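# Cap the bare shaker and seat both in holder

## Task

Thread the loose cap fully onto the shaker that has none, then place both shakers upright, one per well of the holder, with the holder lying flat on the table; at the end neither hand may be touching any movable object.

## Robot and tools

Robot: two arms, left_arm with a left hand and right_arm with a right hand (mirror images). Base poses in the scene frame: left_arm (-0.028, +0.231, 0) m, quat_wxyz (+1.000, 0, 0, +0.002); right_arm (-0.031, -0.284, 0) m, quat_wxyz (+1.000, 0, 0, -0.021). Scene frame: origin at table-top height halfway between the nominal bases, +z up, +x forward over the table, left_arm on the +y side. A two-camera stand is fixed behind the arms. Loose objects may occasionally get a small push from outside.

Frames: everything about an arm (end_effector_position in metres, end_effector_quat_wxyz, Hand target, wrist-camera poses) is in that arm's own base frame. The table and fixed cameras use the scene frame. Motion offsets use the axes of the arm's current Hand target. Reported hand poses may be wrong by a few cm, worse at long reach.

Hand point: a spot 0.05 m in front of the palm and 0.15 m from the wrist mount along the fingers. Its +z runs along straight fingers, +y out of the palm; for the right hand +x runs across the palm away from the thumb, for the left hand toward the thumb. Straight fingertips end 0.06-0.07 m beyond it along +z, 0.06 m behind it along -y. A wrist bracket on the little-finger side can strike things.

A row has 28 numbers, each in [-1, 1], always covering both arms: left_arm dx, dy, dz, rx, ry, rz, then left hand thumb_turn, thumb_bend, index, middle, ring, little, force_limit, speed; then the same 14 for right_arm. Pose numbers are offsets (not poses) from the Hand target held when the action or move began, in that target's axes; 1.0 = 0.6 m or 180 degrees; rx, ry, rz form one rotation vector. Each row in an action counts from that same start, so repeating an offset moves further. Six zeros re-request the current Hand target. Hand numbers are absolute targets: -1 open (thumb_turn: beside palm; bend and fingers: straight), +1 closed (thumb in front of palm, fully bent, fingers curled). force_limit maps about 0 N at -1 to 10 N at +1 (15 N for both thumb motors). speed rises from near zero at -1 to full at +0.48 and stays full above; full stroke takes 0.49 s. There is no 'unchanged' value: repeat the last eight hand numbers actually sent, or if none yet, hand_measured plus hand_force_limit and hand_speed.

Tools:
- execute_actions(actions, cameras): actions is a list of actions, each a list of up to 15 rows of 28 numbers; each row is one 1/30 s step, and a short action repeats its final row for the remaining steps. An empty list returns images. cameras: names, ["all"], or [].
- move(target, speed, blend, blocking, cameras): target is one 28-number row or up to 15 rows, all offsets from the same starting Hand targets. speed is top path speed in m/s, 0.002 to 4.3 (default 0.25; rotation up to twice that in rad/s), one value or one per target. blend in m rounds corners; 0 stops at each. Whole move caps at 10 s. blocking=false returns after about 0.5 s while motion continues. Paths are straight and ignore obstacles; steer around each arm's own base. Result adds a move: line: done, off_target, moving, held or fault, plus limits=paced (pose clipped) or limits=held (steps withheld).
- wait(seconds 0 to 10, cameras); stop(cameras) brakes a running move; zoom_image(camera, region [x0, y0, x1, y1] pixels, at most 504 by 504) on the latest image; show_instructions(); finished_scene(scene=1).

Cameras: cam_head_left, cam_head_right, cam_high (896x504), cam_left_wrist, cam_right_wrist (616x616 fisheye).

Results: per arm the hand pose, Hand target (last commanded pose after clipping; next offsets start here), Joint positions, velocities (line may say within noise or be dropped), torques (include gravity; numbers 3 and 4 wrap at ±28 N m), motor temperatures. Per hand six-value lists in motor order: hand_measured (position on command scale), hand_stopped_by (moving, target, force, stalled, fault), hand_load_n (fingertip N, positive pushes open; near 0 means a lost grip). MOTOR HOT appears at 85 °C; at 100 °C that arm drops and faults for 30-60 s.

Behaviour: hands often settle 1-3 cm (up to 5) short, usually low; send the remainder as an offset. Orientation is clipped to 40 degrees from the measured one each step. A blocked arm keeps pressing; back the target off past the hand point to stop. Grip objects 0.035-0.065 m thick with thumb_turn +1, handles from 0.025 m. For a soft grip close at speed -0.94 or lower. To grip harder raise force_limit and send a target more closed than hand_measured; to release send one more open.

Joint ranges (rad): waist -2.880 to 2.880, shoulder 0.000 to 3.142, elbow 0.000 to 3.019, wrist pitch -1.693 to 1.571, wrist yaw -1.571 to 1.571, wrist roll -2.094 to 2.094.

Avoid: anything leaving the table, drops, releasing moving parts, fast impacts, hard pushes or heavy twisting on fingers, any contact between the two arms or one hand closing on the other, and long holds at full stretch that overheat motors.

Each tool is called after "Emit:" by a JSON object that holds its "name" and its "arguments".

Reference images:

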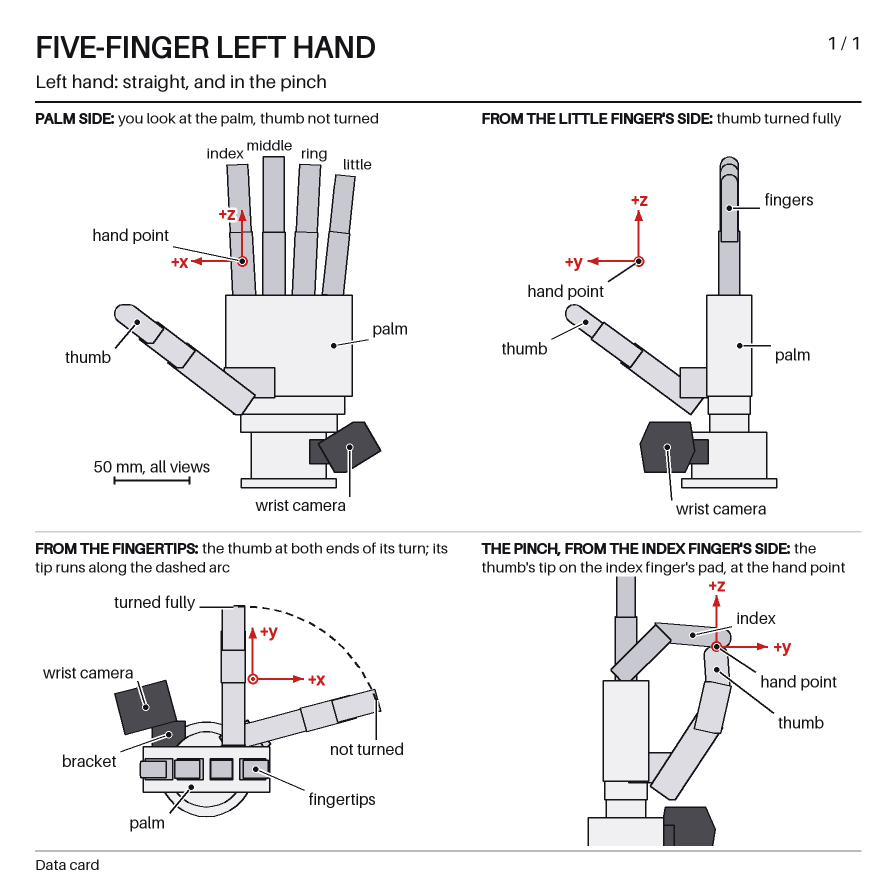

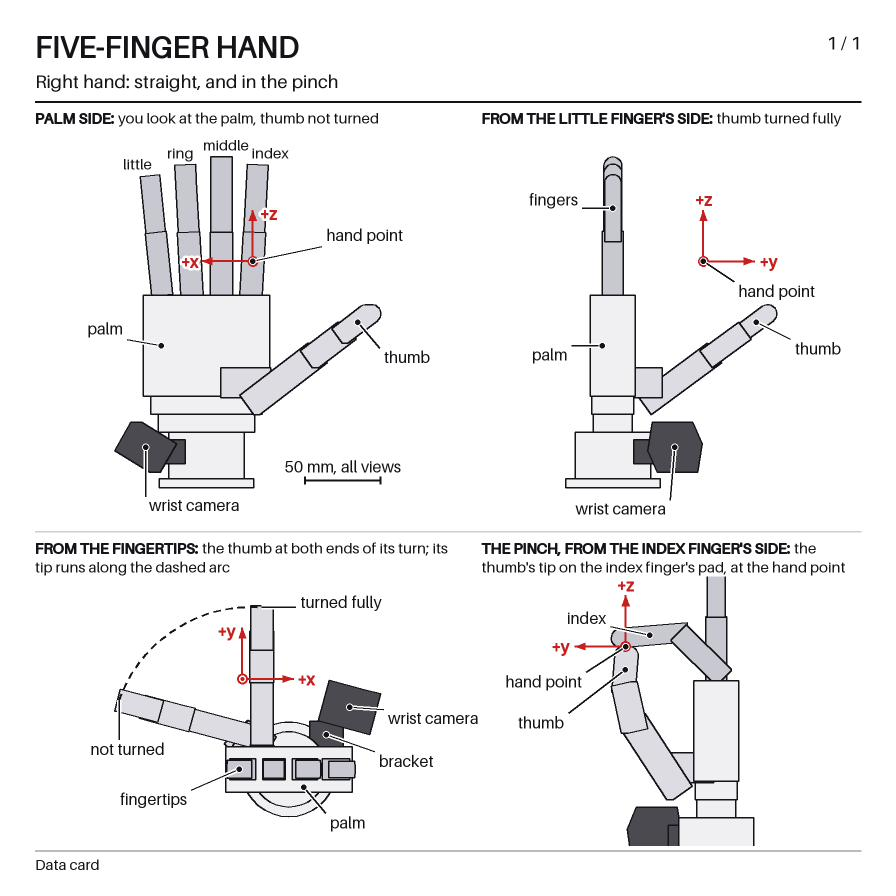

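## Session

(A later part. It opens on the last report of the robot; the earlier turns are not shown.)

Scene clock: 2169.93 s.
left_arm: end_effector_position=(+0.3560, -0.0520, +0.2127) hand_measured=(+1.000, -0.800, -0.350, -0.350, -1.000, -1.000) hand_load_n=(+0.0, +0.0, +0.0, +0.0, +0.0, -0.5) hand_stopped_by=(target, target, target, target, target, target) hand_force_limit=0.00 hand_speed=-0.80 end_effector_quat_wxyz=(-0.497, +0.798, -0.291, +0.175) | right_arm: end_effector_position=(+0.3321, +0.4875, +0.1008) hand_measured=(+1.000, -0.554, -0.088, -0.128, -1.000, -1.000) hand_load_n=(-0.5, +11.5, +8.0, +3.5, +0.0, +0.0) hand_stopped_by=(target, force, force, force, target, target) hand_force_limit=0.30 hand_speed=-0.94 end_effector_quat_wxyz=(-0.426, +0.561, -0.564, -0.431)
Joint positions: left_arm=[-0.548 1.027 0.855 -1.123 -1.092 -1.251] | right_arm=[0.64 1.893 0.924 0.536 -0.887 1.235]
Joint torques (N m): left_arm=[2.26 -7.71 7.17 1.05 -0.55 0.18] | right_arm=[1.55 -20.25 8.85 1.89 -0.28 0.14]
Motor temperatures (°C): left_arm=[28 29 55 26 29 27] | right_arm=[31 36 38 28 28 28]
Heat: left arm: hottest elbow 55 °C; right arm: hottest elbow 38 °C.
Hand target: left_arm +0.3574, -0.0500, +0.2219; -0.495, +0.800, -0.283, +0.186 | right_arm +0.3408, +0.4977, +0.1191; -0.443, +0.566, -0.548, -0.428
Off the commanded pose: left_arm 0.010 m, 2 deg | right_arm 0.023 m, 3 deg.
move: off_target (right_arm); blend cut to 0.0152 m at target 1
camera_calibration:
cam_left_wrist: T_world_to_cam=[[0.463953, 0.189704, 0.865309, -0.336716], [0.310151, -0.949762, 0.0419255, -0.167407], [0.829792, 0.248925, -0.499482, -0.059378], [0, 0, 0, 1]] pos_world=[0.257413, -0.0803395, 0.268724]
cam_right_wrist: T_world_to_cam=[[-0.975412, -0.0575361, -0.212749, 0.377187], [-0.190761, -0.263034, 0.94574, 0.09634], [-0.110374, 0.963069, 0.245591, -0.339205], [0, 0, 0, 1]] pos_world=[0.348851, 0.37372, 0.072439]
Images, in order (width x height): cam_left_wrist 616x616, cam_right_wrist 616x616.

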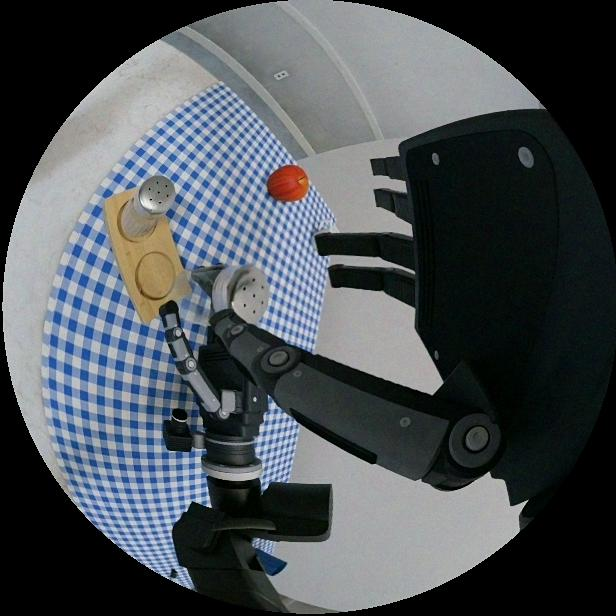

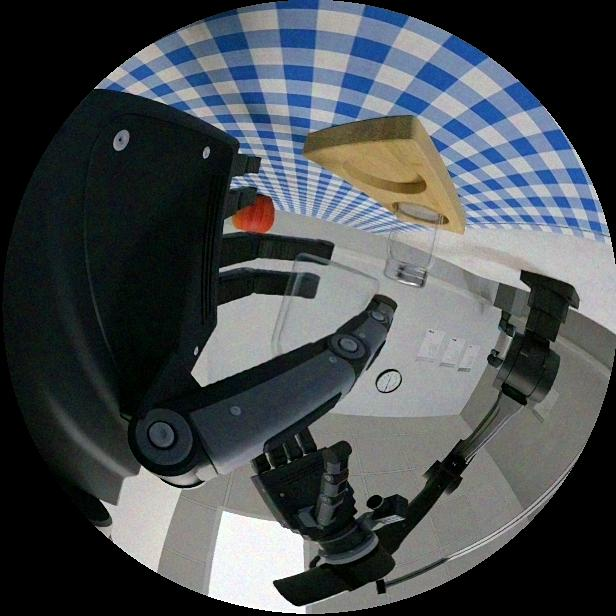

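Emit:
{"name": "zoom_image", "arguments": {"camera": "cam_right_wrist", "region": [370, 190, 470, 300]}}

Emit:
{"name": "zoom_image", "arguments": {"camera": "cam_right_wrist", "region": [260, 240, 400, 380]}}

Scaled by 4.582 from the camera's 616x616 image, which has a finer 880x880 frame.

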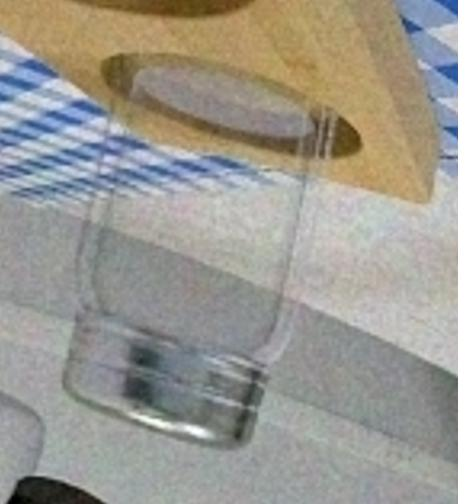

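Scaled by 3.600 from the camera's 616x616 image, which has a finer 880x880 frame.

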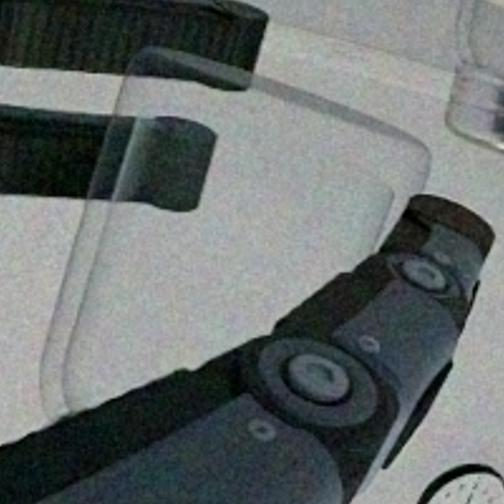

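Emit:
{"name": "move", "arguments": {"target": [0.0013,-0.0673,-0.0330,0,0,0,1,-0.8,-0.35,-0.35,-1,-1,0,-0.8,-0.0808,-0.0028,-0.0202,0.0045,0.0057,-0.0189,1,-0.3,0.35,0.35,-1,-1,0.3,-0.94], "speed": 0.08, "cameras": ["cam_right_wrist","cam_left_wrist"]}}

Scene clock: 2192.67 s.
left_arm: end_effector_position=(+0.3491, -0.0479, +0.2396) hand_measured=(+1.000, -0.800, -0.350, -0.350, -1.000, -1.000) hand_load_n=(+0.0, +0.0, +0.0, +0.0, +0.0, +0.0) hand_stopped_by=(target, target, target, target, target, target) hand_force_limit=0.00 hand_speed=-0.80 end_effector_quat_wxyz=(-0.500, +0.796, -0.299, +0.165) | right_arm: end_effector_position=(+0.3328, +0.4864, +0.1492) hand_measured=(+1.000, -0.554, -0.088, -0.128, -1.000, -1.000) hand_load_n=(-0.5, +11.0, +8.0, +4.0, +0.0, +0.0) hand_stopped_by=(target, force, force, force, target, target) hand_force_limit=0.30 hand_speed=-0.94 end_effector_quat_wxyz=(-0.437, +0.578, -0.555, -0.409)
Joint positions: left_arm=[-0.548 1.006 0.917 -1.226 -1.091 -1.244] | right_arm=[0.64 1.763 0.944 0.368 -0.865 1.163]
Joint torques (N m): left_arm=[2.2 -7 10.52 0.32 -0.57 0.09] | right_arm=[1.67 -18.96 10.25 1.92 -0.29 0.14]
Motor temperatures (°C): left_arm=[28 29 55 26 29 27] | right_arm=[31 35 39 28 28 28]
Heat: left arm: hottest elbow 55 °C; right arm: hottest elbow 39 °C.
Hand target: left_arm +0.3573, -0.0500, +0.2668; -0.495, +0.800, -0.283, +0.186 | right_arm +0.3410, +0.4977, +0.1691; -0.454, +0.583, -0.538, -0.406
Off the commanded pose: left_arm 0.029 m, 3 deg | right_arm 0.024 m, 3 deg.
move: off_target (left_arm, right_arm)
camera_calibration:
cam_left_wrist: T_world_to_cam=[[0.483917, 0.175811, 0.857272, -0.363182], [0.307775, -0.95122, 0.021343, -0.156782], [0.819206, 0.253519, -0.514422, -0.0337066], [0, 0, 0, 1]] pos_world=[0.251616, -0.0767373, 0.297352]
cam_right_wrist: T_world_to_cam=[[-0.960973, -0.0615547, -0.269708, 0.393692], [-0.247356, -0.245391, 0.937336, 0.061822], [-0.123881, 0.967468, 0.220588, -0.343882], [0, 0, 0, 1]] pos_world=[0.351019, 0.372099, 0.12409]
Images, in order (width x height): cam_left_wrist 616x616, cam_right_wrist 616x616.

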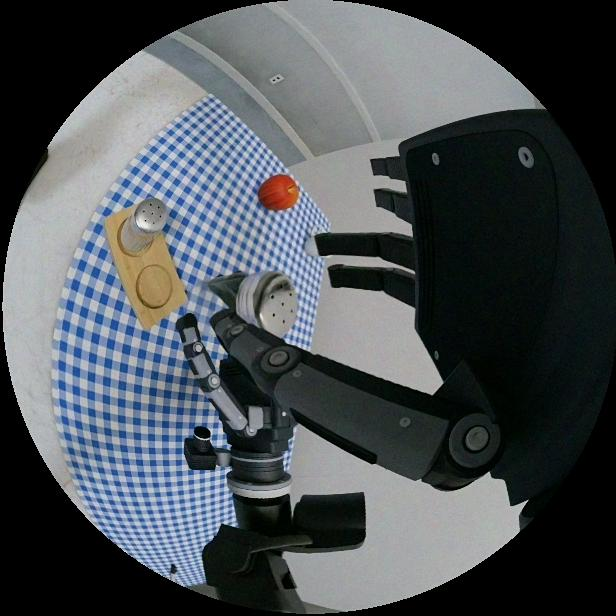

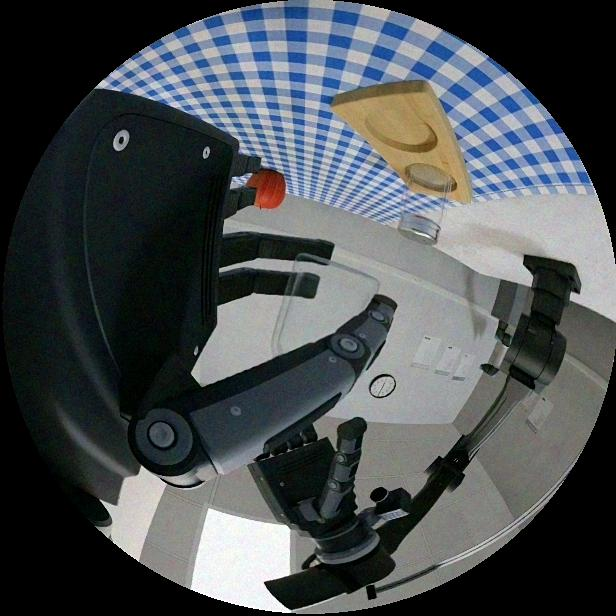

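Emit:
{"name": "zoom_image", "arguments": {"camera": "cam_left_wrist", "region": [220, 255, 320, 355]}}

Scaled by 5.040 from the camera's 616x616 image, which has a finer 880x880 frame.

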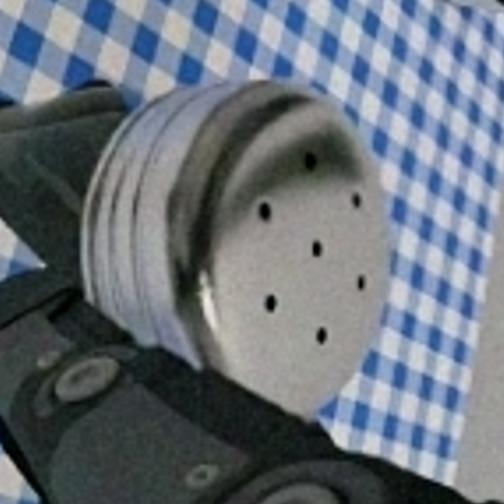

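Emit:
{"name": "move", "arguments": {"target": [[0.0115,0.0112,0.0157,0,0,0,1,-0.8,-0.35,-0.35,-1,-1,0,-0.8,0,0,0,0,0,0,1,-0.3,0.35,0.35,-1,-1,0.3,-0.94]], "speed": [0.06], "cameras": ["cam_left_wrist"]}}

Scene clock: 2207.30 s.
left_arm: end_effector_position=(+0.3556, -0.0495, +0.2414) hand_measured=(+1.000, -0.800, -0.350, -0.350, -1.000, -1.000) hand_load_n=(+0.0, +0.0, +0.0, +0.0, +0.0, +0.0) hand_stopped_by=(target, target, target, target, target, target) hand_force_limit=0.00 hand_speed=-0.80 end_effector_quat_wxyz=(-0.497, +0.797, -0.295, +0.175) | right_arm: end_effector_position=(+0.3327, +0.4863, +0.1492) hand_measured=(+1.000, -0.554, -0.088, -0.128, -1.000, -1.000) hand_load_n=(-0.5, +11.0, +8.5, +4.0, +0.0, +0.0) hand_stopped_by=(target, force, force, force, target, target) hand_force_limit=0.30 hand_speed=-0.94 end_effector_quat_wxyz=(-0.438, +0.578, -0.555, -0.409)
Joint positions: left_arm=[-0.54 1.006 0.917 -1.184 -1.087 -1.221] | right_arm=[0.64 1.763 0.944 0.368 -0.865 1.163]
Joint torques (N m): left_arm=[2.84 -5.66 9.52 1.03 -0.55 0.16] | right_arm=[1.73 -19.08 10.24 1.89 -0.29 0.14]
Motor temperatures (°C): left_arm=[28 29 57 26 29 27] | right_arm=[31 36 42 28 28 28]
Heat: left arm: hottest elbow 57 °C; right arm: hottest elbow 42 °C.
Hand target: left_arm +0.3663, -0.0503, +0.2568; -0.495, +0.800, -0.284, +0.186 | right_arm +0.3410, +0.4977, +0.1691; -0.454, +0.583, -0.538, -0.406
Off the commanded pose: left_arm 0.019 m, 2 deg | right_arm 0.024 m, 3 deg.
move: off_target (left_arm, right_arm)
camera_calibration:
cam_left_wrist: T_world_to_cam=[[0.469314, 0.184536, 0.863534, -0.363496], [0.304202, -0.951846, 0.0380799, -0.16316], [0.828979, 0.244818, -0.502851, -0.0444958], [0, 0, 0, 1]] pos_world=[0.257113, -0.0773315, 0.29773]
Images, in order (width x height): cam_left_wrist 616x616.

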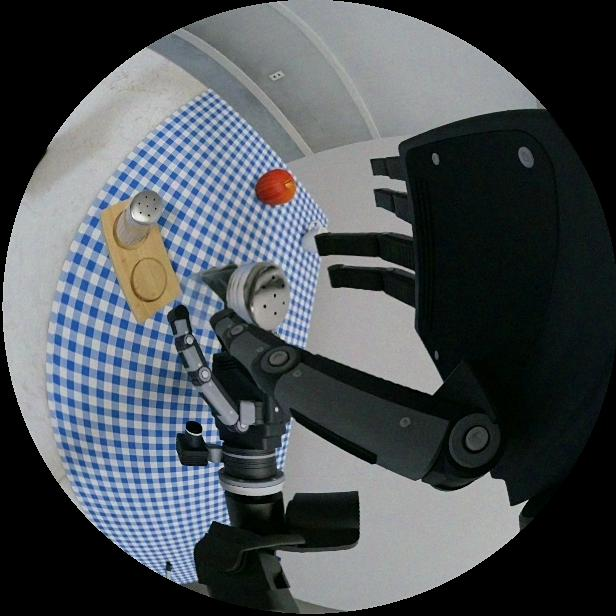

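Emit:
{"name": "move", "arguments": {"target": [[-0.0052,0.0775,0.0378,0,0,0,1,-0.8,-0.35,-0.35,-1,-1,0,-0.8,0,0,0,0,0,0,1,-0.3,0.35,0.35,-1,-1,0.3,-0.94]], "speed": [0.06], "cameras": ["cam_left_wrist","cam_right_wrist"]}}

Scene clock: 2211.30 s.
left_arm: end_effector_position=(+0.3600, -0.0517, +0.2061) hand_measured=(+1.000, -0.800, -0.350, -0.350, -1.000, -1.000) hand_load_n=(+0.5, +0.0, +0.0, +0.0, +0.0, +0.0) hand_stopped_by=(target, target, target, target, target, target) hand_force_limit=0.00 hand_speed=-0.80 end_effector_quat_wxyz=(-0.494, +0.799, -0.285, +0.191) | right_arm: end_effector_position=(+0.3327, +0.4863, +0.1492) hand_measured=(+1.000, -0.554, -0.088, -0.128, -1.000, -1.000) hand_load_n=(-0.5, +11.0, +8.0, +3.5, +0.0, +0.0) hand_stopped_by=(target, force, force, force, target, target) hand_force_limit=0.30 hand_speed=-0.94 end_effector_quat_wxyz=(-0.438, +0.578, -0.555, -0.409)
Joint positions: left_arm=[-0.538 1.012 0.82 -1.04 -1.086 -1.218] | right_arm=[0.64 1.763 0.944 0.368 -0.865 1.163]
Joint torques (N m): left_arm=[2.84 -5.07 7.27 1.1 -0.53 0.14] | right_arm=[1.73 -19.08 10.26 1.91 -0.29 0.14]
Motor temperatures (°C): left_arm=[28 29 57 26 29 27] | right_arm=[31 36 42 28 28 28]
Heat: left arm: hottest elbow 57 °C; right arm: hottest elbow 42 °C.
Hand target: left_arm +0.3645, -0.0490, +0.2050; -0.495, +0.800, -0.283, +0.186 | right_arm +0.3410, +0.4977, +0.1691; -0.454, +0.583, -0.538, -0.406
Off the commanded pose: left_arm 0.005 m, 1 deg | right_arm 0.024 m, 3 deg.
move: off_target (right_arm)
camera_calibration:
cam_left_wrist: T_world_to_cam=[[0.441171, 0.201957, 0.874404, -0.325853], [0.302296, -0.95085, 0.067093, -0.170483], [0.844977, 0.234729, -0.480538, -0.0761164], [0, 0, 0, 1]] pos_world=[0.25961, -0.078429, 0.259789]
cam_right_wrist: T_world_to_cam=[[-0.960771, -0.0618049, -0.270369, 0.39377], [-0.247939, -0.245436, 0.93717, 0.0621578], [-0.12428, 0.967441, 0.220484, -0.343697], [0, 0, 0, 1]] pos_world=[0.35102, 0.372099, 0.123991]
Images, in order (width x height): cam_left_wrist 616x616, cam_right_wrist 616x616.

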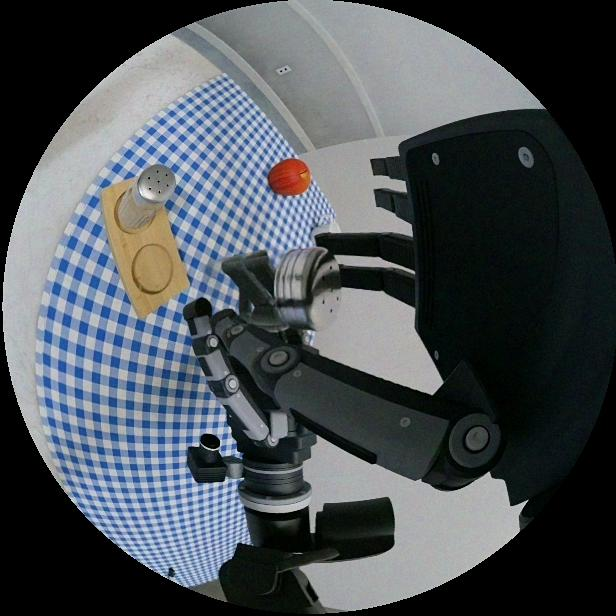

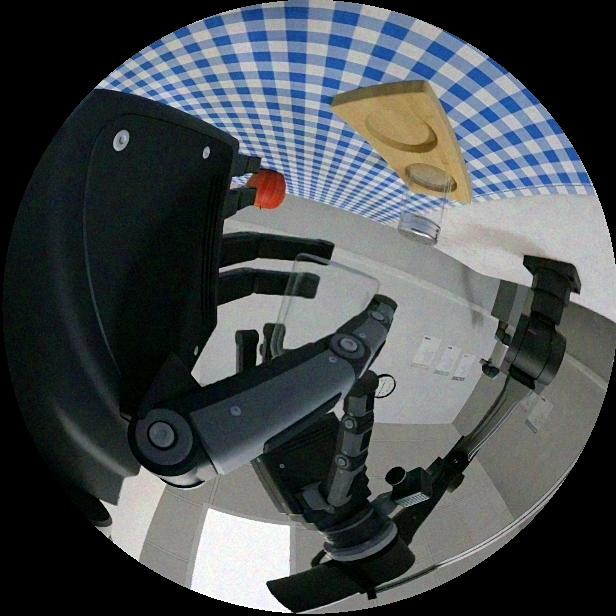

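Emit:
{"name": "zoom_image", "arguments": {"camera": "cam_left_wrist", "region": [210, 230, 370, 390]}}

Scaled by 3.150 from the camera's 616x616 image, which has a finer 880x880 frame.

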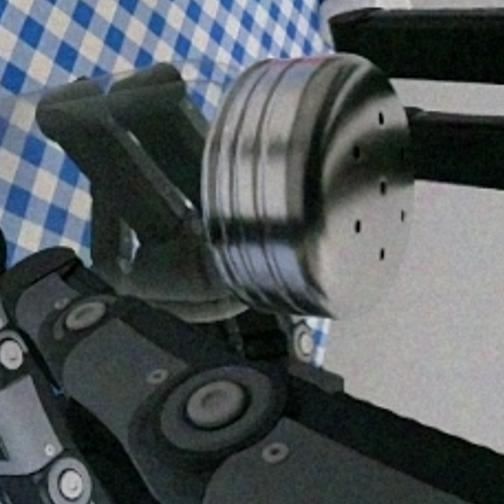

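Emit:
{"name": "move", "arguments": {"target": [[-0.0025,0.0125,0.0160,0,0,0,1,-0.8,-0.35,-0.35,-1,-1,0,-0.8,0,0,0,0,0,0,1,-0.3,0.35,0.35,-1,-1,0.3,-0.94]], "speed": [0.04], "cameras": ["cam_left_wrist"]}}

Emit:
{"name": "zoom_image", "arguments": {"camera": "cam_left_wrist", "region": [210, 230, 370, 390]}}

Scene clock: 2219.33 s.
left_arm: end_effector_position=(+0.3626, -0.0469, +0.1953) hand_measured=(+1.000, -0.800, -0.350, -0.350, -1.000, -1.000) hand_load_n=(+0.0, +0.0, +0.0, +0.0, +0.0, +0.0) hand_stopped_by=(target, target, target, target, target, target) hand_force_limit=0.00 hand_speed=-0.80 end_effector_quat_wxyz=(-0.494, +0.799, -0.285, +0.191) | right_arm: end_effector_position=(+0.3327, +0.4863, +0.1492) hand_measured=(+1.000, -0.554, -0.088, -0.128, -1.000, -1.000) hand_load_n=(-0.5, +11.0, +8.0, +3.5, +0.0, +0.0) hand_stopped_by=(target, force, force, force, target, target) hand_force_limit=0.30 hand_speed=-0.94 end_effector_quat_wxyz=(-0.438, +0.578, -0.555, -0.409)
Joint positions: left_arm=[-0.519 1.012 0.789 -0.975 -1.079 -1.18] | right_arm=[0.64 1.763 0.944 0.368 -0.865 1.163]
Joint torques (N m): left_arm=[2.78 -5.01 7.17 1.13 -0.53 0.11] | right_arm=[1.73 -19.08 10.25 1.89 -0.29 0.14]
Motor temperatures (°C): left_arm=[28 29 55 26 29 27] | right_arm=[31 36 43 28 28 28]
Heat: left arm: hottest elbow 55 °C; right arm: hottest elbow 43 °C.
Hand target: left_arm +0.3668, -0.0440, +0.1939; -0.495, +0.800, -0.283, +0.186 | right_arm +0.3410, +0.4977, +0.1691; -0.454, +0.583, -0.538, -0.406
Off the commanded pose: left_arm 0.005 m, 1 deg | right_arm 0.024 m, 3 deg.
move: off_target (right_arm)
camera_calibration:
cam_left_wrist: T_world_to_cam=[[0.44082, 0.202266, 0.874509, -0.318417], [0.30286, -0.950662, 0.0672149, -0.166241], [0.844958, 0.235224, -0.480329, -0.084617], [0, 0, 0, 1]] pos_world=[0.26221, -0.0737298, 0.248988]
Images, in order (width x height): cam_left_wrist 616x616.

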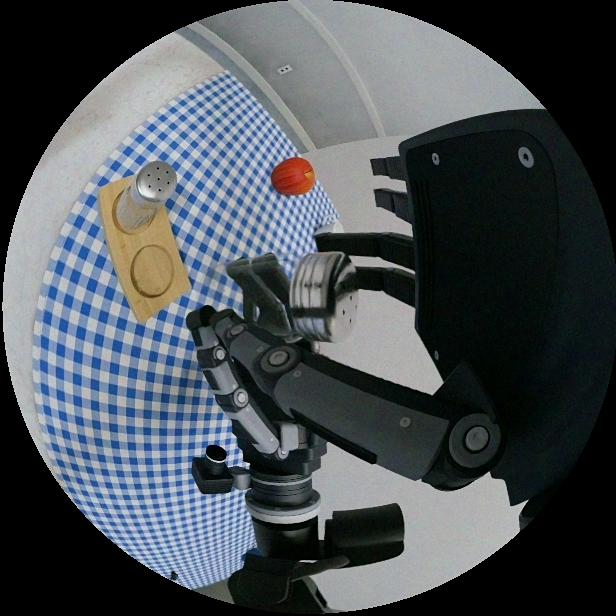

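Scaled by 3.150 from the camera's 616x616 image, which has a finer 880x880 frame.

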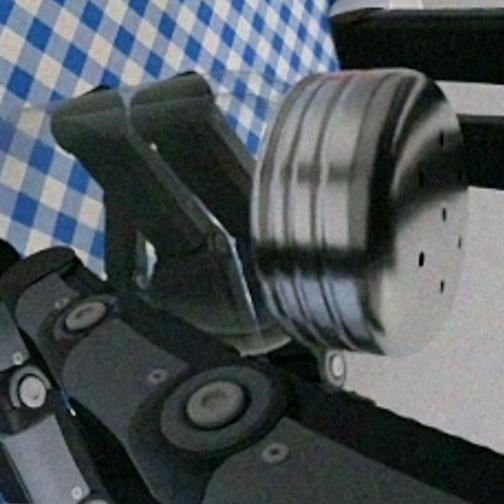

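Emit:
{"name": "execute_actions", "arguments": {"actions": [[[0,0,0,0,0,0,1,-0.45,0.3,0.3,-1,-1,-0.2,-0.94,0,0,0,0,0,0,1,-0.3,0.35,0.35,-1,-1,0.3,-0.94]],[[0,0,0,0,0,0,1,-0.45,0.3,0.3,-1,-1,-0.2,-0.94,0,0,0,0,0,0,1,-0.3,0.35,0.35,-1,-1,0.3,-0.94]],[[0,0,0,0,0,0,1,-0.45,0.3,0.3,-1,-1,-0.2,-0.94,0,0,0,0,0,0,1,-0.3,0.35,0.35,-1,-1,0.3,-0.94]],[[0,0,0,0,0,0,1,-0.45,0.3,0.3,-1,-1,-0.2,-0.94,0,0,0,0,0,0,1,-0.3,0.35,0.35,-1,-1,0.3,-0.94]]], "cameras": ["cam_left_wrist","cam_right_wrist"]}}

Scene clock: 2224.67 s.
left_arm: end_effector_position=(+0.3622, -0.0479, +0.1943) hand_measured=(+1.000, -0.660, -0.052, -0.070, -1.000, -1.000) hand_load_n=(+0.5, +8.0, +4.5, +3.0, +0.0, -0.5) hand_stopped_by=(target, force, force, force, target, target) hand_force_limit=-0.20 hand_speed=-0.94 end_effector_quat_wxyz=(-0.491, +0.800, -0.287, +0.190) | right_arm: end_effector_position=(+0.3352, +0.4876, +0.1506) hand_measured=(+1.000, -0.554, -0.088, -0.128, -1.000, -1.000) hand_load_n=(-1.0, +11.5, +8.5, +4.0, +0.0, +0.0) hand_stopped_by=(target, force, force, force, target, target) hand_force_limit=0.30 hand_speed=-0.94 end_effector_quat_wxyz=(-0.441, +0.577, -0.555, -0.406)
Joint positions: left_arm=[-0.519 1.012 0.789 -0.975 -1.073 -1.178] | right_arm=[0.64 1.763 0.949 0.368 -0.859 1.163]
Joint torques (N m): left_arm=[2.84 -5.01 7.23 1.2 -0.81 0.12] | right_arm=[1.67 -19.02 9.92 1.87 -0.51 0.14]
Motor temperatures (°C): left_arm=[28 29 55 26 29 27] | right_arm=[31 36 43 28 28 28]
Heat: left arm: hottest elbow 55 °C; right arm: hottest elbow 43 °C.
Hand target: left_arm +0.3668, -0.0440, +0.1939; -0.495, +0.800, -0.284, +0.186 | right_arm +0.3409, +0.4977, +0.1690; -0.454, +0.583, -0.538, -0.406
Off the commanded pose: left_arm 0.006 m, 1 deg | right_arm 0.022 m, 3 deg.
camera_calibration:
cam_left_wrist: T_world_to_cam=[[0.445398, 0.204652, 0.871629, -0.318256], [0.300042, -0.95135, 0.0700503, -0.166577], [0.843561, 0.230325, -0.485134, -0.0834314], [0, 0, 0, 1]] pos_world=[0.26211, -0.0741252, 0.248594]
cam_right_wrist: T_world_to_cam=[[-0.959591, -0.0562289, -0.275723, 0.394345], [-0.254478, -0.244808, 0.93558, 0.0638136], [-0.120106, 0.96794, 0.220606, -0.346614], [0, 0, 0, 1]] pos_world=[0.353019, 0.373297, 0.125492]
Images, in order (width x height): cam_left_wrist 616x616, cam_right_wrist 616x616.

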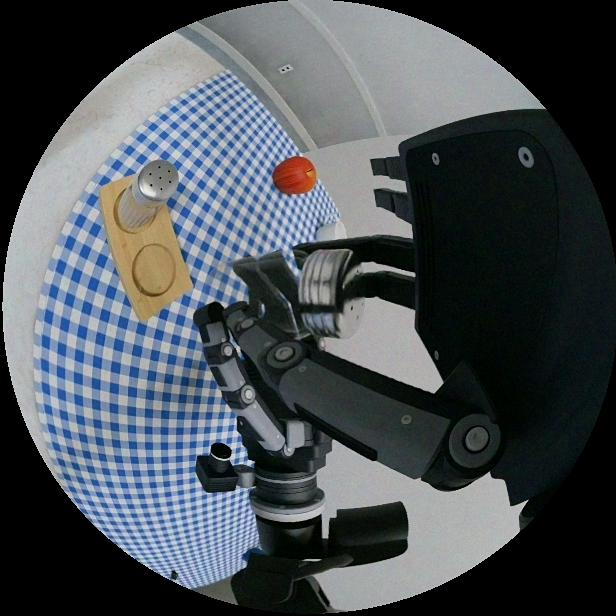

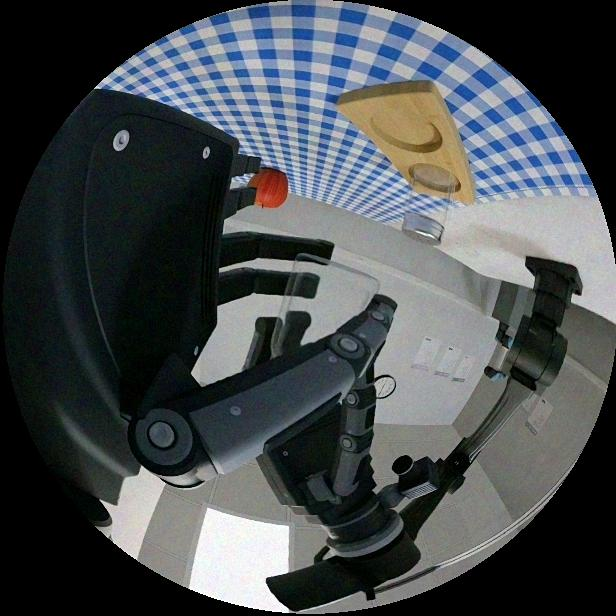

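Emit:
{"name": "execute_actions", "arguments": {"actions": [[[0,0,0,0,0,0,1,-0.72,-0.18,-0.18,-1,-1,0,-0.8,0,0,0,0,0,0,1,-0.3,0.35,0.35,-1,-1,0.3,-0.94]],[[0,0,0,0,0,0,1,-0.82,-0.35,-0.35,-1,-1,0,-0.8,0,0,0,0,0,0,1,-0.3,0.35,0.35,-1,-1,0.3,-0.94]],[[0,0,0,0,0,0,1,-0.82,-0.35,-0.35,-1,-1,0,-0.8,0,0,0,0,0,0,1,-0.3,0.35,0.35,-1,-1,0.3,-0.94]]], "cameras": []}}

Emit:
{"name": "move", "arguments": {"target": [[-0.0035,-0.0012,0.0012,0.0014,-0.0698,-0.0342,1,-0.82,-0.35,-0.35,-1,-1,0,-0.8,0,0,0,0,0,0,1,-0.3,0.35,0.35,-1,-1,0.3,-0.94]], "speed": [0.08], "cameras": ["cam_left_wrist"]}}

Scene clock: 2270.40 s.
left_arm: end_effector_position=(+0.3622, -0.0479, +0.1944) hand_measured=(+1.000, -0.820, -0.350, -0.350, -1.000, -1.000) hand_load_n=(+0.0, +0.0, +0.0, +0.0, +0.0, +0.0) hand_stopped_by=(target, target, target, target, target, target) hand_force_limit=0.00 hand_speed=-0.80 end_effector_quat_wxyz=(-0.491, +0.800, -0.287, +0.190) | right_arm: end_effector_position=(+0.3348, +0.4875, +0.1508) hand_measured=(+1.000, -0.554, -0.088, -0.128, -1.000, -1.000) hand_load_n=(-0.5, +11.0, +8.0, +4.0, +0.0, +0.0) hand_stopped_by=(target, force, force, force, target, target) hand_force_limit=0.30 hand_speed=-0.94 end_effector_quat_wxyz=(-0.440, +0.578, -0.554, -0.407)
Joint positions: left_arm=[-0.519 1.012 0.789 -0.975 -1.073 -1.178] | right_arm=[0.64 1.763 0.949 0.368 -0.861 1.162]
Joint torques (N m): left_arm=[2.78 -4.84 7.23 1.24 -0.77 0.13] | right_arm=[1.73 -19.08 9.95 1.92 -0.43 0.15]
Heat: left arm: hottest elbow 54 °C; right arm: hottest elbow 45 °C.
Hand target: left_arm +0.3668, -0.0440, +0.1939; -0.495, +0.800, -0.284, +0.186 | right_arm +0.3409, +0.4977, +0.1690; -0.454, +0.583, -0.538, -0.406
Off the commanded pose: left_arm 0.006 m, 1 deg | right_arm 0.022 m, 3 deg.
No camera images: "cameras" was empty.

Scene clock: 2272.87 s.
left_arm: end_effector_position=(+0.3526, -0.0301, +0.1835) hand_measured=(+1.000, -0.820, -0.350, -0.350, -1.000, -1.000) hand_load_n=(-1.0, +1.0, +0.0, +0.0, +0.0, +0.0) hand_stopped_by=(target, target, target, target, target, target) hand_force_limit=0.00 hand_speed=-0.80 end_effector_quat_wxyz=(-0.518, +0.826, -0.191, +0.110) | right_arm: end_effector_position=(+0.3340, +0.4875, +0.1490) hand_measured=(+1.000, -0.554, -0.088, -0.128, -1.000, -1.000) hand_load_n=(-1.5, +10.5, +8.5, +4.5, +0.0, +0.0) hand_stopped_by=(target, force, force, force, target, target) hand_force_limit=0.30 hand_speed=-0.94 end_effector_quat_wxyz=(-0.441, +0.581, -0.552, -0.404)
Joint positions: left_arm=[-0.521 1.21 0.911 -1.445 -1.109 -1.745] | right_arm=[0.642 1.763 0.949 0.362 -0.859 1.148]
Joint torques (N m): left_arm=[0.62 -6.36 9.2 -0.08 -0.62 -0.17] | right_arm=[1.61 -18.96 9.91 2.07 -0.51 0.28]
Heat: left arm: hottest elbow 54 °C; right arm: hottest elbow 45 °C.
Hand target: left_arm +0.3659, -0.0419, +0.1944; -0.514, +0.829, -0.184, +0.124 | right_arm +0.3410, +0.4976, +0.1689; -0.454, +0.583, -0.538, -0.406
Off the commanded pose: left_arm 0.021 m, 2 deg | right_arm 0.023 m, 2 deg.
move: off_target (left_arm, right_arm)
camera_calibration:
cam_left_wrist: T_world_to_cam=[[0.406564, 0.291762, 0.865783, -0.290789], [0.535243, -0.84405, 0.0330929, -0.218885], [0.740419, 0.44995, -0.499324, -0.0390078], [0, 0, 0, 1]] pos_world=[0.264263, -0.082357, 0.239526]
Images, in order (width x height): cam_left_wrist 616x616.

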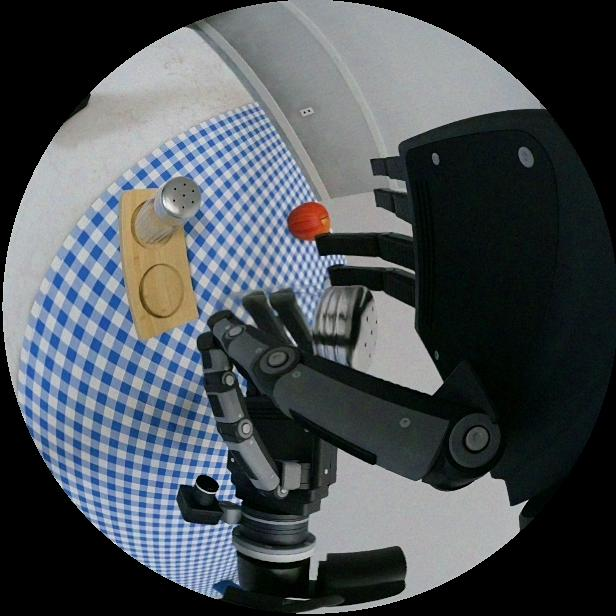

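Emit:
{"name": "move", "arguments": {"target": [[0.0180,-0.0117,-0.0210,0,0,0,1,-0.82,-0.35,-0.35,-1,-1,0,-0.8,0,0,0,0,0,0,1,-0.3,0.35,0.35,-1,-1,0.3,-0.94]], "speed": [0.06], "cameras": ["cam_left_wrist"]}}

Scene clock: 2277.20 s.
left_arm: end_effector_position=(+0.3594, -0.0407, +0.1937) hand_measured=(+1.000, -0.820, -0.350, -0.350, -1.000, -1.000) hand_load_n=(+0.0, +0.0, +0.0, +0.0, +0.0, +0.0) hand_stopped_by=(target, target, target, target, target, target) hand_force_limit=0.00 hand_speed=-0.80 end_effector_quat_wxyz=(-0.519, +0.826, -0.189, +0.108) | right_arm: end_effector_position=(+0.3336, +0.4874, +0.1492) hand_measured=(+1.000, -0.554, -0.088, -0.128, -1.000, -1.000) hand_load_n=(-0.5, +11.0, +8.5, +3.5, +0.0, +0.0) hand_stopped_by=(target, force, force, force, target, target) hand_force_limit=0.30 hand_speed=-0.94 end_effector_quat_wxyz=(-0.441, +0.582, -0.551, -0.404)
Joint positions: left_arm=[-0.54 1.245 0.965 -1.511 -1.106 -1.797] | right_arm=[0.642 1.763 0.949 0.362 -0.861 1.148]
Joint torques (N m): left_arm=[0.26 -6.95 9.47 -0.23 -0.56 -0.14] | right_arm=[1.44 -18.96 9.89 2.1 -0.43 0.28]
Heat: left arm: hottest elbow 54 °C; right arm: hottest elbow 45 °C.
Hand target: left_arm +0.3718, -0.0539, +0.2063; -0.514, +0.829, -0.184, +0.124 | right_arm +0.3410, +0.4976, +0.1689; -0.454, +0.583, -0.538, -0.406
Off the commanded pose: left_arm 0.022 m, 2 deg | right_arm 0.023 m, 2 deg.
move: off_target (left_arm, right_arm)
camera_calibration:
cam_left_wrist: T_world_to_cam=[[0.405289, 0.291461, 0.866482, -0.298909], [0.538552, -0.84201, 0.0313273, -0.232603], [0.738717, 0.453949, -0.498224, -0.0336412], [0, 0, 0, 1]] pos_world=[0.271265, -0.0934622, 0.249525]
Images, in order (width x height): cam_left_wrist 616x616.

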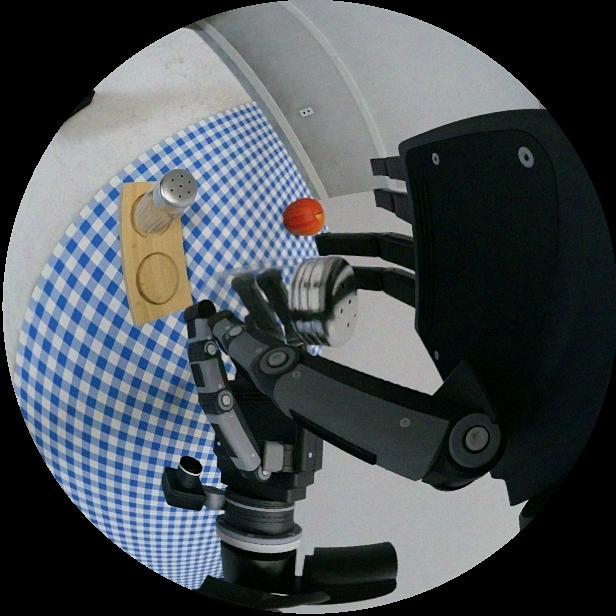

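Emit:
{"name": "execute_actions", "arguments": {"actions": [[[0,0,0,0,0,0,1,-0.45,0.3,0.3,-1,-1,-0.2,-0.94,0,0,0,0,0,0,1,-0.3,0.35,0.35,-1,-1,0.3,-0.94]],[[0,0,0,0,0,0,1,-0.45,0.3,0.3,-1,-1,-0.2,-0.94,0,0,0,0,0,0,1,-0.3,0.35,0.35,-1,-1,0.3,-0.94]],[[0,0,0,0,0,0,1,-0.45,0.3,0.3,-1,-1,-0.2,-0.94,0,0,0,0,0,0,1,-0.3,0.35,0.35,-1,-1,0.3,-0.94]],[[0,0,0,0,0,0,1,-0.45,0.3,0.3,-1,-1,-0.2,-0.94,0,0,0,0,0,0,1,-0.3,0.35,0.35,-1,-1,0.3,-0.94]]], "cameras": ["cam_left_wrist","cam_right_wrist"]}}

Emit:
{"name": "zoom_image", "arguments": {"camera": "cam_left_wrist", "region": [210, 230, 370, 390]}}

Scene clock: 2282.10 s.
left_arm: end_effector_position=(+0.3583, -0.0433, +0.1920) hand_measured=(+1.000, -0.674, -0.048, -0.048, -1.000, -1.000) hand_load_n=(-0.5, +9.5, +4.5, +4.5, +0.0, +0.0) hand_stopped_by=(target, force, force, force, target, target) hand_force_limit=-0.20 hand_speed=-0.94 end_effector_quat_wxyz=(-0.517, +0.827, -0.192, +0.107) | right_arm: end_effector_position=(+0.3334, +0.4875, +0.1496) hand_measured=(+1.000, -0.554, -0.088, -0.128, -1.000, -1.000) hand_load_n=(-1.0, +11.0, +8.0, +3.5, +0.0, +0.0) hand_stopped_by=(target, force, force, force, target, target) hand_force_limit=0.30 hand_speed=-0.94 end_effector_quat_wxyz=(-0.441, +0.582, -0.551, -0.405)
Joint positions: left_arm=[-0.546 1.248 0.965 -1.514 -1.099 -1.799] | right_arm=[0.642 1.763 0.95 0.362 -0.863 1.148]
Joint torques (N m): left_arm=[0.62 -7.18 9.43 -0.18 -0.84 -0.13] | right_arm=[1.61 -19.02 9.85 2.06 -0.36 0.28]
Heat: left arm: hottest elbow 53 °C; right arm: hottest elbow 45 °C.
Hand target: left_arm +0.3718, -0.0540, +0.2062; -0.514, +0.829, -0.184, +0.124 | right_arm +0.3410, +0.4976, +0.1690; -0.454, +0.583, -0.538, -0.406
Off the commanded pose: left_arm 0.022 m, 2 deg | right_arm 0.023 m, 2 deg.
camera_calibration:
cam_left_wrist: T_world_to_cam=[[0.411884, 0.293246, 0.862762, -0.297793], [0.535787, -0.843784, 0.0310094, -0.23311], [0.737078, 0.449484, -0.504658, -0.0309478], [0, 0, 0, 1]] pos_world=[0.270364, -0.0954573, 0.248535]
cam_right_wrist: T_world_to_cam=[[-0.956548, -0.06543, -0.284139, 0.397135], [-0.260572, -0.245456, 0.933731, 0.0668682], [-0.130838, 0.967197, 0.217741, -0.342125], [0, 0, 0, 1]] pos_world=[0.35254, 0.3733, 0.124899]
Images, in order (width x height): cam_left_wrist 616x616, cam_right_wrist 616x616.

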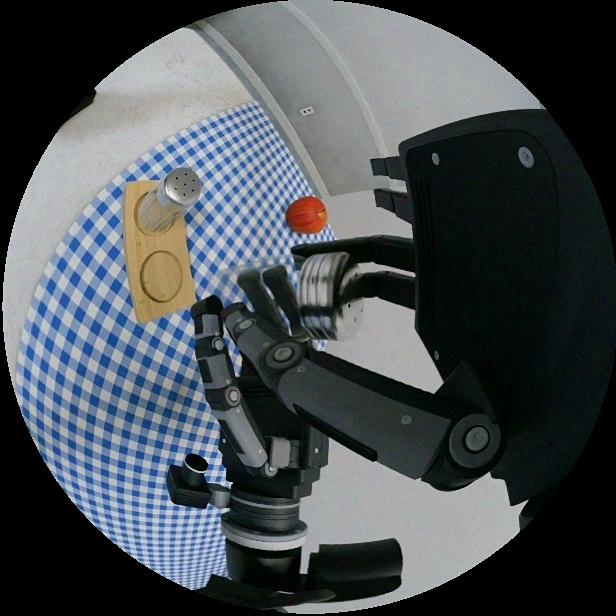

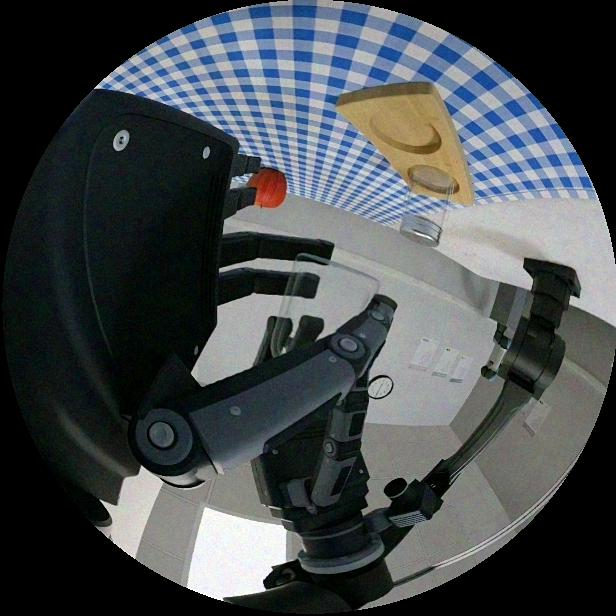

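Scaled by 3.150 from the camera's 616x616 image, which has a finer 880x880 frame.

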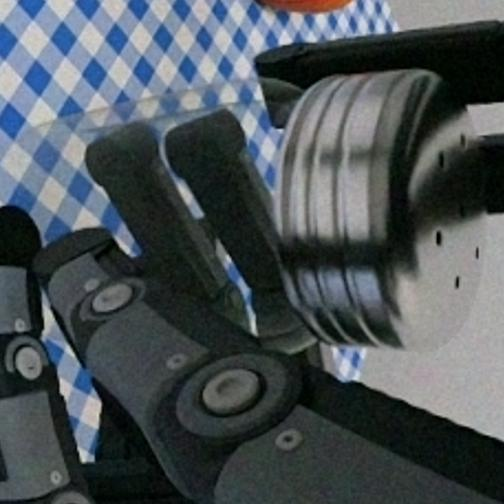

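Emit:
{"name": "execute_actions", "arguments": {"actions": [[[0,0,0,0,0,0,1,-0.45,0.3,0.3,-1,-1,-0.2,-0.94,0,0,0,0,0,0,1,-0.65,-0.3,-0.3,-1,-1,0,-0.9]],[[0,0,0,0,0,0,1,-0.45,0.3,0.3,-1,-1,-0.2,-0.94,0,0,0,0,0,0,1,-1,-1,-1,-1,-1,0,-0.6]],[[0,0,0,0,0,0,1,-0.45,0.3,0.3,-1,-1,-0.2,-0.94,0,0,0,0,0,0,1,-1,-1,-1,-1,-1,0,-0.6]],[[0,0,0,0,0,0,1,-0.45,0.3,0.3,-1,-1,-0.2,-0.94,0,0,0,0,0,0,1,-1,-1,-1,-1,-1,0,-0.6]]], "cameras": ["cam_left_wrist","cam_right_wrist"]}}

Emit:
{"name": "zoom_image", "arguments": {"camera": "cam_left_wrist", "region": [210, 230, 370, 390]}}

Scene clock: 2296.27 s.
left_arm: end_effector_position=(+0.3584, -0.0433, +0.1914) hand_measured=(+1.000, -0.674, -0.048, -0.048, -1.000, -1.000) hand_load_n=(+1.0, +9.5, +4.5, +4.5, +0.0, +0.0) hand_stopped_by=(target, force, force, force, target, target) hand_force_limit=-0.20 hand_speed=-0.94 end_effector_quat_wxyz=(-0.517, +0.827, -0.193, +0.106) | right_arm: end_effector_position=(+0.3331, +0.4874, +0.1508) hand_measured=(+1.000, -1.000, -1.000, -1.000, -1.000, -1.000) hand_load_n=(+0.0, +0.0, +0.0, -0.5, +0.0, +0.0) hand_stopped_by=(target, target, target, target, target, target) hand_force_limit=0.00 hand_speed=-0.60 end_effector_quat_wxyz=(-0.441, +0.582, -0.550, -0.406)
Joint positions: left_arm=[-0.546 1.25 0.965 -1.514 -1.1 -1.799] | right_arm=[0.642 1.761 0.95 0.362 -0.865 1.148]
Joint torques (N m): left_arm=[0.67 -7.47 9.44 -0.17 -0.84 -0.13] | right_arm=[1.67 -18.84 9.92 2.06 -0.31 0.27]
Heat: left arm: hottest elbow 53 °C; right arm: hottest elbow 44 °C.
Hand target: left_arm +0.3718, -0.0540, +0.2063; -0.514, +0.829, -0.184, +0.124 | right_arm +0.3410, +0.4976, +0.1690; -0.454, +0.583, -0.538, -0.406
Off the commanded pose: left_arm 0.023 m, 2 deg | right_arm 0.022 m, 2 deg.
camera_calibration:
cam_left_wrist: T_world_to_cam=[[0.41313, 0.292152, 0.862537, -0.297801], [0.535793, -0.843844, 0.0291912, -0.232843], [0.736376, 0.450082, -0.505151, -0.0309327], [0, 0, 0, 1]] pos_world=[0.270564, -0.0955575, 0.248036]
cam_right_wrist: T_world_to_cam=[[-0.956151, -0.066201, -0.285294, 0.397495], [-0.261264, -0.2474, 0.933024, 0.0670369], [-0.132349, 0.966649, 0.219256, -0.341802], [0, 0, 0, 1]] pos_world=[0.352343, 0.373302, 0.125798]
Images, in order (width x height): cam_left_wrist 616x616, cam_right_wrist 616x616.

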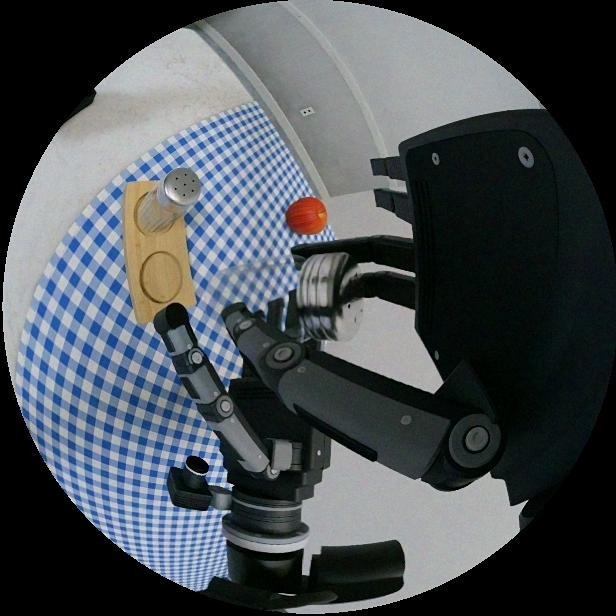

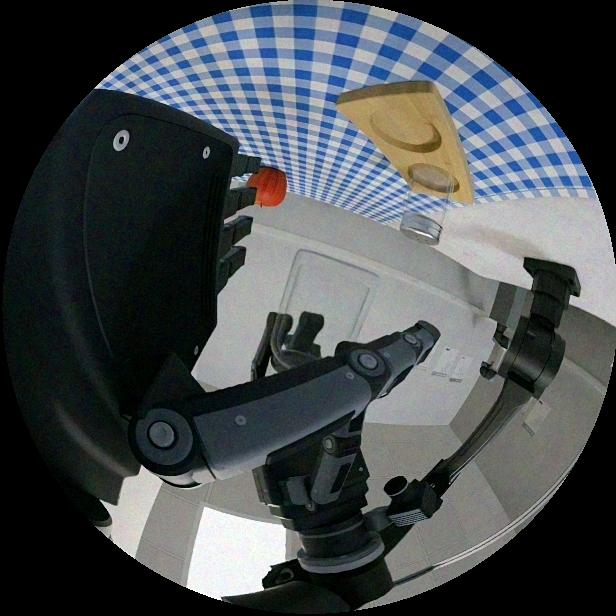

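Scaled by 3.150 from the camera's 616x616 image, which has a finer 880x880 frame.

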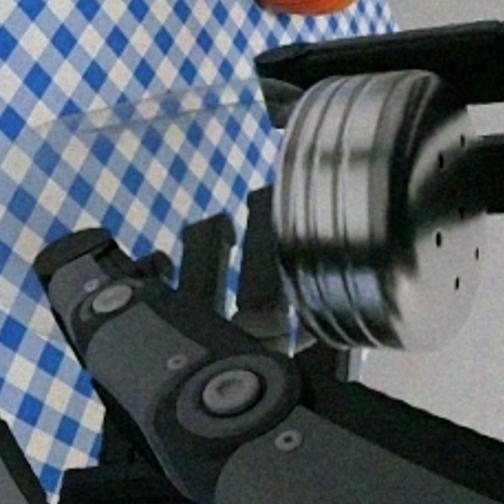

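Emit:
{"name": "zoom_image", "arguments": {"camera": "cam_right_wrist", "region": [265, 235, 395, 365]}}

Scaled by 3.877 from the camera's 616x616 image, which has a finer 880x880 frame.

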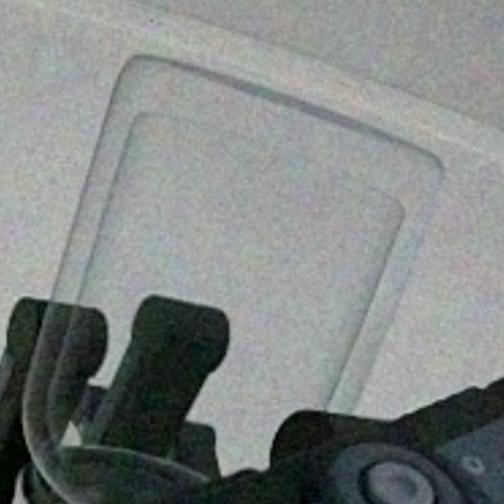

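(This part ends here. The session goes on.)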